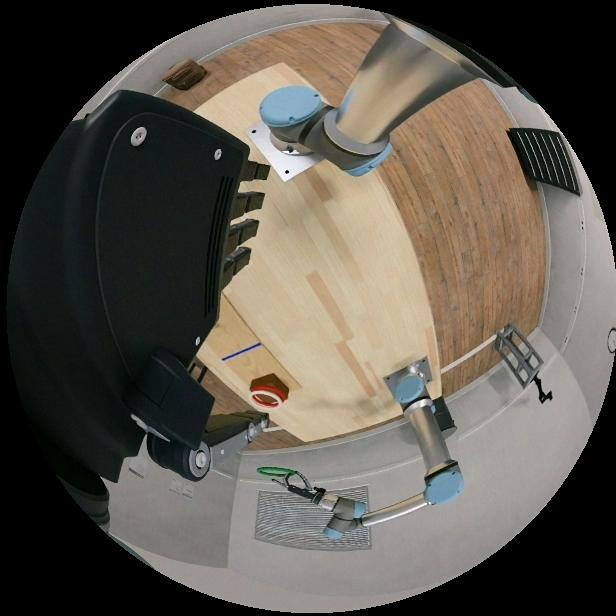

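Call:
{"fn": "move", "kwargs": {"target": [-0.1659,-0.109,0.2251,0,0,0,1,-0.3,0.4,0.4,-1,-1,0.4,-0.9,0,0,0,0,0,0,-1,-1,-1,-1,-1,-1,0,-0.2], "speed": 0.25}}

Scene clock: 1425.17 s.
left_arm: end_effector_position=(+0.1961, +0.6758, +0.4001) hand_measured=(+1.000, -0.302, +0.164, +0.132, -1.000, -1.000) hand_load_n=(+0.5, +8.0, +7.5, +8.0, +0.0, +0.0) hand_stopped_by=(target, target, force, force, target, target) hand_force_limit=0.40 hand_speed=-0.90 end_effector_quat_wxyz=(-0.522, +0.822, -0.187, +0.133) | right_arm: end_effector_position=(+0.2575, -0.1082, +0.4771) hand_measured=(-1.000, -1.000, -1.000, -1.000, -1.000, -1.000) hand_load_n=(+0.0, +0.0, +0.0, +0.0, +0.0, +0.0) hand_stopped_by=(target, target, target, target, target, target) hand_force_limit=0.00 hand_speed=-0.20 end_effector_quat_wxyz=(-0.005, +0.417, +0.909, +0.003)
Joint positions: left_arm=[4.828 -1.972 -0.931 2.395 -1.041 3.389] | right_arm=[-1.193 -1.749 1.368 1.963 1.574 -1.904]
Joint torques (N m): left_arm=[-5.02 32.3 27.23 2.3 -0.79 0.23] | right_arm=[-2.45 -14.06 -11.31 3.25 2.21 -1.54]
Wrist force (N): left_arm=[-0.7 1.7 1.6] | right_arm=[-0.2 0.0 0.1]
Wrist torque (N m): left_arm=[0.07 0.23 -0.03] | right_arm=[0.01 0.04 -0.02]
Wrist force, peak (N): left_arm=[-2.0 1.0 3.1] | right_arm=[-0.6 0.0 -0.1]
Hand target: left_arm +0.1961, +0.6759, +0.4000; -0.522, +0.822, -0.187, +0.134 | right_arm +0.2575, -0.1082, +0.4771; -0.005, +0.417, +0.909, +0.003
Off the commanded pose: left_arm 0.000 m, 0 deg | right_arm 0.000 m, 0 deg.
move: done

Call:
{"fn": "move", "kwargs": {"target": [[0.1975,-0.0495,-0.0718,0.0405,0.1617,0,1,-0.3,0.4,0.4,-1,-1,0.4,-0.9,0,0,0,0,0,0,-1,-1,-1,-1,-1,-1,0,-0.2],[0.3338,-0.0837,-0.2360,0.081,0.3233,0,1,-0.3,0.4,0.4,-1,-1,0.4,-0.9,0,0,0,0,0,0,-1,-1,-1,-1,-1,-1,0,-0.2],[0.3722,-0.0932,-0.4483,0.1215,0.485,0,1,-0.3,0.4,0.4,-1,-1,0.4,-0.9,0,0,0,0,0,0,-1,-1,-1,-1,-1,-1,0,-0.2],[0.3025,-0.0758,-0.6520,0.162,0.6467,0,1,-0.3,0.4,0.4,-1,-1,0.4,-0.9,0,0,0,0,0,0,-1,-1,-1,-1,-1,-1,0,-0.2]], "speed": 0.3, "blend": 0.02}}

Scene clock: 1438.37 s.
left_arm: end_effector_position=(+0.2039, +0.2965, +0.6100) hand_measured=(+1.000, -0.302, +0.164, +0.132, -1.000, -1.000) hand_load_n=(+1.0, +8.5, +6.5, +7.5, +0.0, +0.0) hand_stopped_by=(target, target, force, force, target, target) hand_force_limit=0.40 hand_speed=-0.90 end_effector_quat_wxyz=(-0.277, +0.189, -0.504, +0.796) end_effector_velocity=(-0.001, +0.000, +0.000) end_effector_angular_velocity=(+0.001, -0.002, -0.004) | right_arm: end_effector_position=(+0.2575, -0.1082, +0.4771) hand_measured=(-1.000, -1.000, -1.000, -1.000, -1.000, -1.000) hand_load_n=(+0.0, +0.0, +0.0, +0.0, +0.0, +0.0) hand_stopped_by=(target, target, target, target, target, target) hand_force_limit=0.00 hand_speed=-0.20 end_effector_quat_wxyz=(-0.005, +0.417, +0.909, +0.003)
Joint positions: left_arm=[4.842 -1.968 -0.938 2.404 1.065 3.377] | right_arm=[-1.193 -1.749 1.368 1.963 1.574 -1.904]
Joint velocities: left_arm=[0 -0.001 0.001 0.001 0.005 0] | right_arm=[within noise]
Joint torques (N m): left_arm=[5.83 28.86 25.07 0.03 1.68 -1.79] | right_arm=[-2.24 -14.06 -11.22 3.31 2.23 -1.48]
Wrist force (N): left_arm=[-1.0 1.8 1.6] | right_arm=[0.0 0.0 0.1]
Wrist torque (N m): left_arm=[0.08 0.39 -0.08] | right_arm=[-0.01 0.02 -0.01]
Wrist force, peak (N): left_arm=[-1.2 2.4 2.1] | right_arm=[-0.2 -0.5 0.2]
Hand target: left_arm +0.2038, +0.2966, +0.6100; -0.277, +0.189, -0.504, +0.796 | right_arm +0.2575, -0.1082, +0.4771; -0.005, +0.417, +0.909, +0.003
Off the commanded pose: left_arm 0.000 m, 0 deg | right_arm 0.000 m, 0 deg.
move: done

Call:
{"fn": "move", "kwargs": {"target": [[-0.0435,-0.3472,0.0735,0.2103,-0.0528,-0.1245,1,-0.3,0.4,0.4,-1,-1,0.4,-0.9,0,0,0,0,0,0,-1,-1,-1,-1,-1,-1,0,-0.2],[-0.2072,-0.621,-0.0873,0.4205,-0.1055,-0.249,1,-0.3,0.4,0.4,-1,-1,0.4,-0.9,0,0,0,0,0,0,-1,-1,-1,-1,-1,-1,0,-0.2],[-0.3955,-0.6612,-0.3883,0.6308,-0.1583,-0.3735,1,-0.3,0.4,0.4,-1,-1,0.4,-0.9,0,0,0,0,0,0,-1,-1,-1,-1,-1,-1,0,-0.2],[-0.4657,-0.5738,-0.544,0.7415,-0.186,-0.4391,1,-0.3,0.4,0.4,-1,-1,0.4,-0.9,0,0,0,0,0,0,-1,-1,-1,-1,-1,-1,0,-0.2]], "speed": 0.35, "blend": 0.03}}

Scene clock: 1450.70 s.
left_arm: end_effector_position=(+0.1454, +0.8175, +0.7785) hand_measured=(+1.000, -0.304, +0.164, +0.132, -1.000, -1.000) hand_load_n=(-1.5, +9.0, +6.0, +4.0, +0.0, +0.0) hand_stopped_by=(target, target, force, force, target, target) hand_force_limit=0.40 hand_speed=-0.90 end_effector_quat_wxyz=(+0.078, +0.218, +0.715, +0.660) | right_arm: end_effector_position=(+0.2575, -0.1082, +0.4771) hand_measured=(-1.000, -1.000, -1.000, -1.000, -1.000, -1.000) hand_load_n=(+0.0, -0.5, +0.0, +0.0, +0.0, +0.0) hand_stopped_by=(target, target, target, target, target, target) hand_force_limit=0.00 hand_speed=-0.20 end_effector_quat_wxyz=(-0.005, +0.417, +0.909, +0.003)
Joint positions: left_arm=[4.84 -1.977 -0.929 -0.373 1.033 3.39] | right_arm=[-1.193 -1.749 1.368 1.963 1.574 -1.904]
Joint torques (N m): left_arm=[-5.32 54.75 14.67 0.43 -0.21 -0.42] | right_arm=[-2.68 -13.43 -11.21 3.28 2.25 -1.48]
Wrist force (N): left_arm=[-0.1 -1.0 0.5] | right_arm=[-0.1 -0.1 0.0]
Wrist torque (N m): left_arm=[0.03 0.11 -0.22] | right_arm=[-0.01 0.03 -0.03]
Wrist force, peak (N): left_arm=[-0.5 2.6 1.4] | right_arm=[-0.1 -0.6 0.1]
Hand target: left_arm +0.1454, +0.8175, +0.7785; +0.078, +0.218, +0.715, +0.660 | right_arm +0.2575, -0.1082, +0.4771; -0.005, +0.417, +0.909, +0.003
Off the commanded pose: left_arm 0.000 m, 0 deg | right_arm 0.000 m, 0 deg.
move: done

Call:
{"fn": "move", "kwargs": {"target": [[0.0572,-0.0935,0,0,0,-0.3139,1,-0.3,0.4,0.4,-1,-1,0.4,-0.9,0,0,0,0,0,0,-1,-1,-1,-1,-1,-1,0,-0.2],[0.0109,-0.1928,0,0,0,-0.6278,1,-0.3,0.4,0.4,-1,-1,0.4,-0.9,0,0,0,0,0,0,-1,-1,-1,-1,-1,-1,0,-0.2]], "speed": 0.4, "blend": 0.02}}

Call:
{"fn": "move", "kwargs": {"target": [[0.0572,-0.0935,0,0,0,-0.3139,1,-0.3,0.4,0.4,-1,-1,0.4,-0.9,0,0,0,0,0,0,-1,-1,-1,-1,-1,-1,0,-0.2],[0.0109,-0.1928,0,0,0,-0.6278,1,-0.3,0.4,0.4,-1,-1,0.4,-0.9,0,0,0,0,0,0,-1,-1,-1,-1,-1,-1,0,-0.2]], "speed": 0.4, "blend": 0.02, "cameras": ["cam_left_wrist"]}}

Scene clock: 1465.97 s.
left_arm: end_effector_position=(+0.1153, +0.8163, +0.6665) hand_measured=(+1.000, -0.304, +0.164, +0.132, -1.000, -1.000) hand_load_n=(-2.0, +8.0, +5.5, +5.0, +0.0, +0.0) hand_stopped_by=(target, target, force, force, target, target) hand_force_limit=0.40 hand_speed=-0.90 end_effector_quat_wxyz=(+0.593, -0.476, +0.576, +0.299) | right_arm: end_effector_position=(+0.2575, -0.1082, +0.4771) hand_measured=(-1.000, -1.000, -1.000, -1.000, -1.000, -1.000) hand_load_n=(+0.0, +0.0, -0.5, +0.0, +0.0, +0.0) hand_stopped_by=(target, target, target, target, target, target) hand_force_limit=0.00 hand_speed=-0.20 end_effector_quat_wxyz=(-0.005, +0.417, +0.909, +0.003)
Joint positions: left_arm=[4.833 -1.968 -0.954 -0.356 1.04 1.417] | right_arm=[-1.193 -1.749 1.368 1.963 1.574 -1.904]
Joint torques (N m): left_arm=[-4.48 42.24 21.83 0.9 0.97 -1.77] | right_arm=[-2.19 -14.21 -11.19 3.33 2.22 -1.44]
Wrist force (N): left_arm=[0.6 0.7 1.3] | right_arm=[-0.1 0.0 0.3]
Wrist torque (N m): left_arm=[0.04 0.26 0.05] | right_arm=[-0.01 0.03 -0.02]
Wrist force, peak (N): left_arm=[0.8 -1.5 0.9] | right_arm=[-0.2 -0.3 0.5]
Hand target: left_arm +0.1154, +0.8162, +0.6666; +0.593, -0.476, +0.576, +0.299 | right_arm +0.2575, -0.1082, +0.4771; -0.005, +0.417, +0.909, +0.003
Off the commanded pose: left_arm 0.000 m, 0 deg | right_arm 0.000 m, 0 deg.
move: done

Scene clock: 1468.97 s.
left_arm: end_effector_position=(+0.2209, +0.7723, +0.6857) hand_measured=(+1.000, -0.304, +0.164, +0.132, -1.000, -1.000) hand_load_n=(-1.5, +7.0, +7.5, +5.0, +0.0, +0.0) hand_stopped_by=(target, target, force, force, target, target) hand_force_limit=0.40 hand_speed=-0.90 end_effector_quat_wxyz=(-0.577, +0.743, +0.079, +0.330) | right_arm: end_effector_position=(+0.2575, -0.1082, +0.4771) hand_measured=(-1.000, -1.000, -1.000, -1.000, -1.000, -1.000) hand_load_n=(+0.0, +0.0, +0.0, +0.0, +0.0, +0.0) hand_stopped_by=(target, target, target, target, target, target) hand_force_limit=0.00 hand_speed=-0.20 end_effector_quat_wxyz=(-0.005, +0.417, +0.909, +0.003)
Joint positions: left_arm=[4.829 -1.972 -0.93 -0.375 1.045 -0.556] | right_arm=[-1.193 -1.749 1.368 1.963 1.574 -1.904]
Joint torques (N m): left_arm=[3.48 37.82 28.83 -0.31 -1.16 -1.72] | right_arm=[-2.32 -13.86 -11.35 3.27 2.35 -1.58]
Wrist force (N): left_arm=[-1.2 1.3 1.3] | right_arm=[-0.1 -0.2 0.4]
Wrist torque (N m): left_arm=[0.05 0.23 -0.11] | right_arm=[-0.05 0.02 -0.03]
Wrist force, peak (N): left_arm=[-0.3 2.3 1.8] | right_arm=[-0.1 -0.2 0.5]
Hand target: left_arm +0.2209, +0.7723, +0.6857; -0.577, +0.743, +0.079, +0.330 | right_arm +0.2575, -0.1082, +0.4771; -0.005, +0.417, +0.909, +0.003
Off the commanded pose: left_arm 0.000 m, 0 deg | right_arm 0.000 m, 0 deg.
move: done
Images, in order (width x height): cam_left_wrist 616x616.

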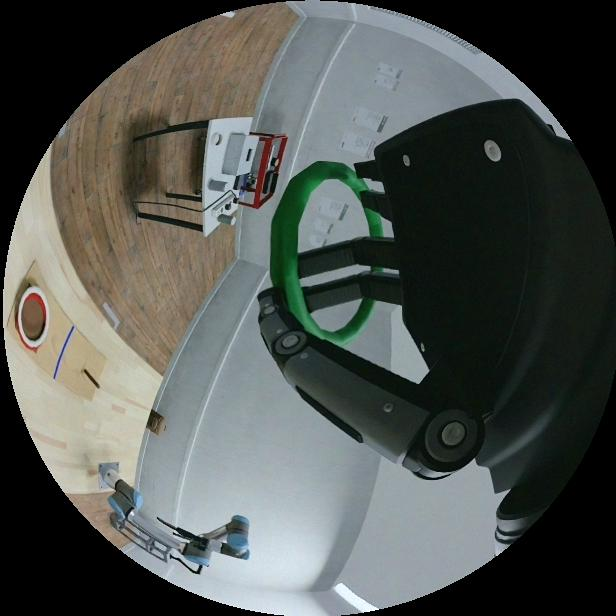

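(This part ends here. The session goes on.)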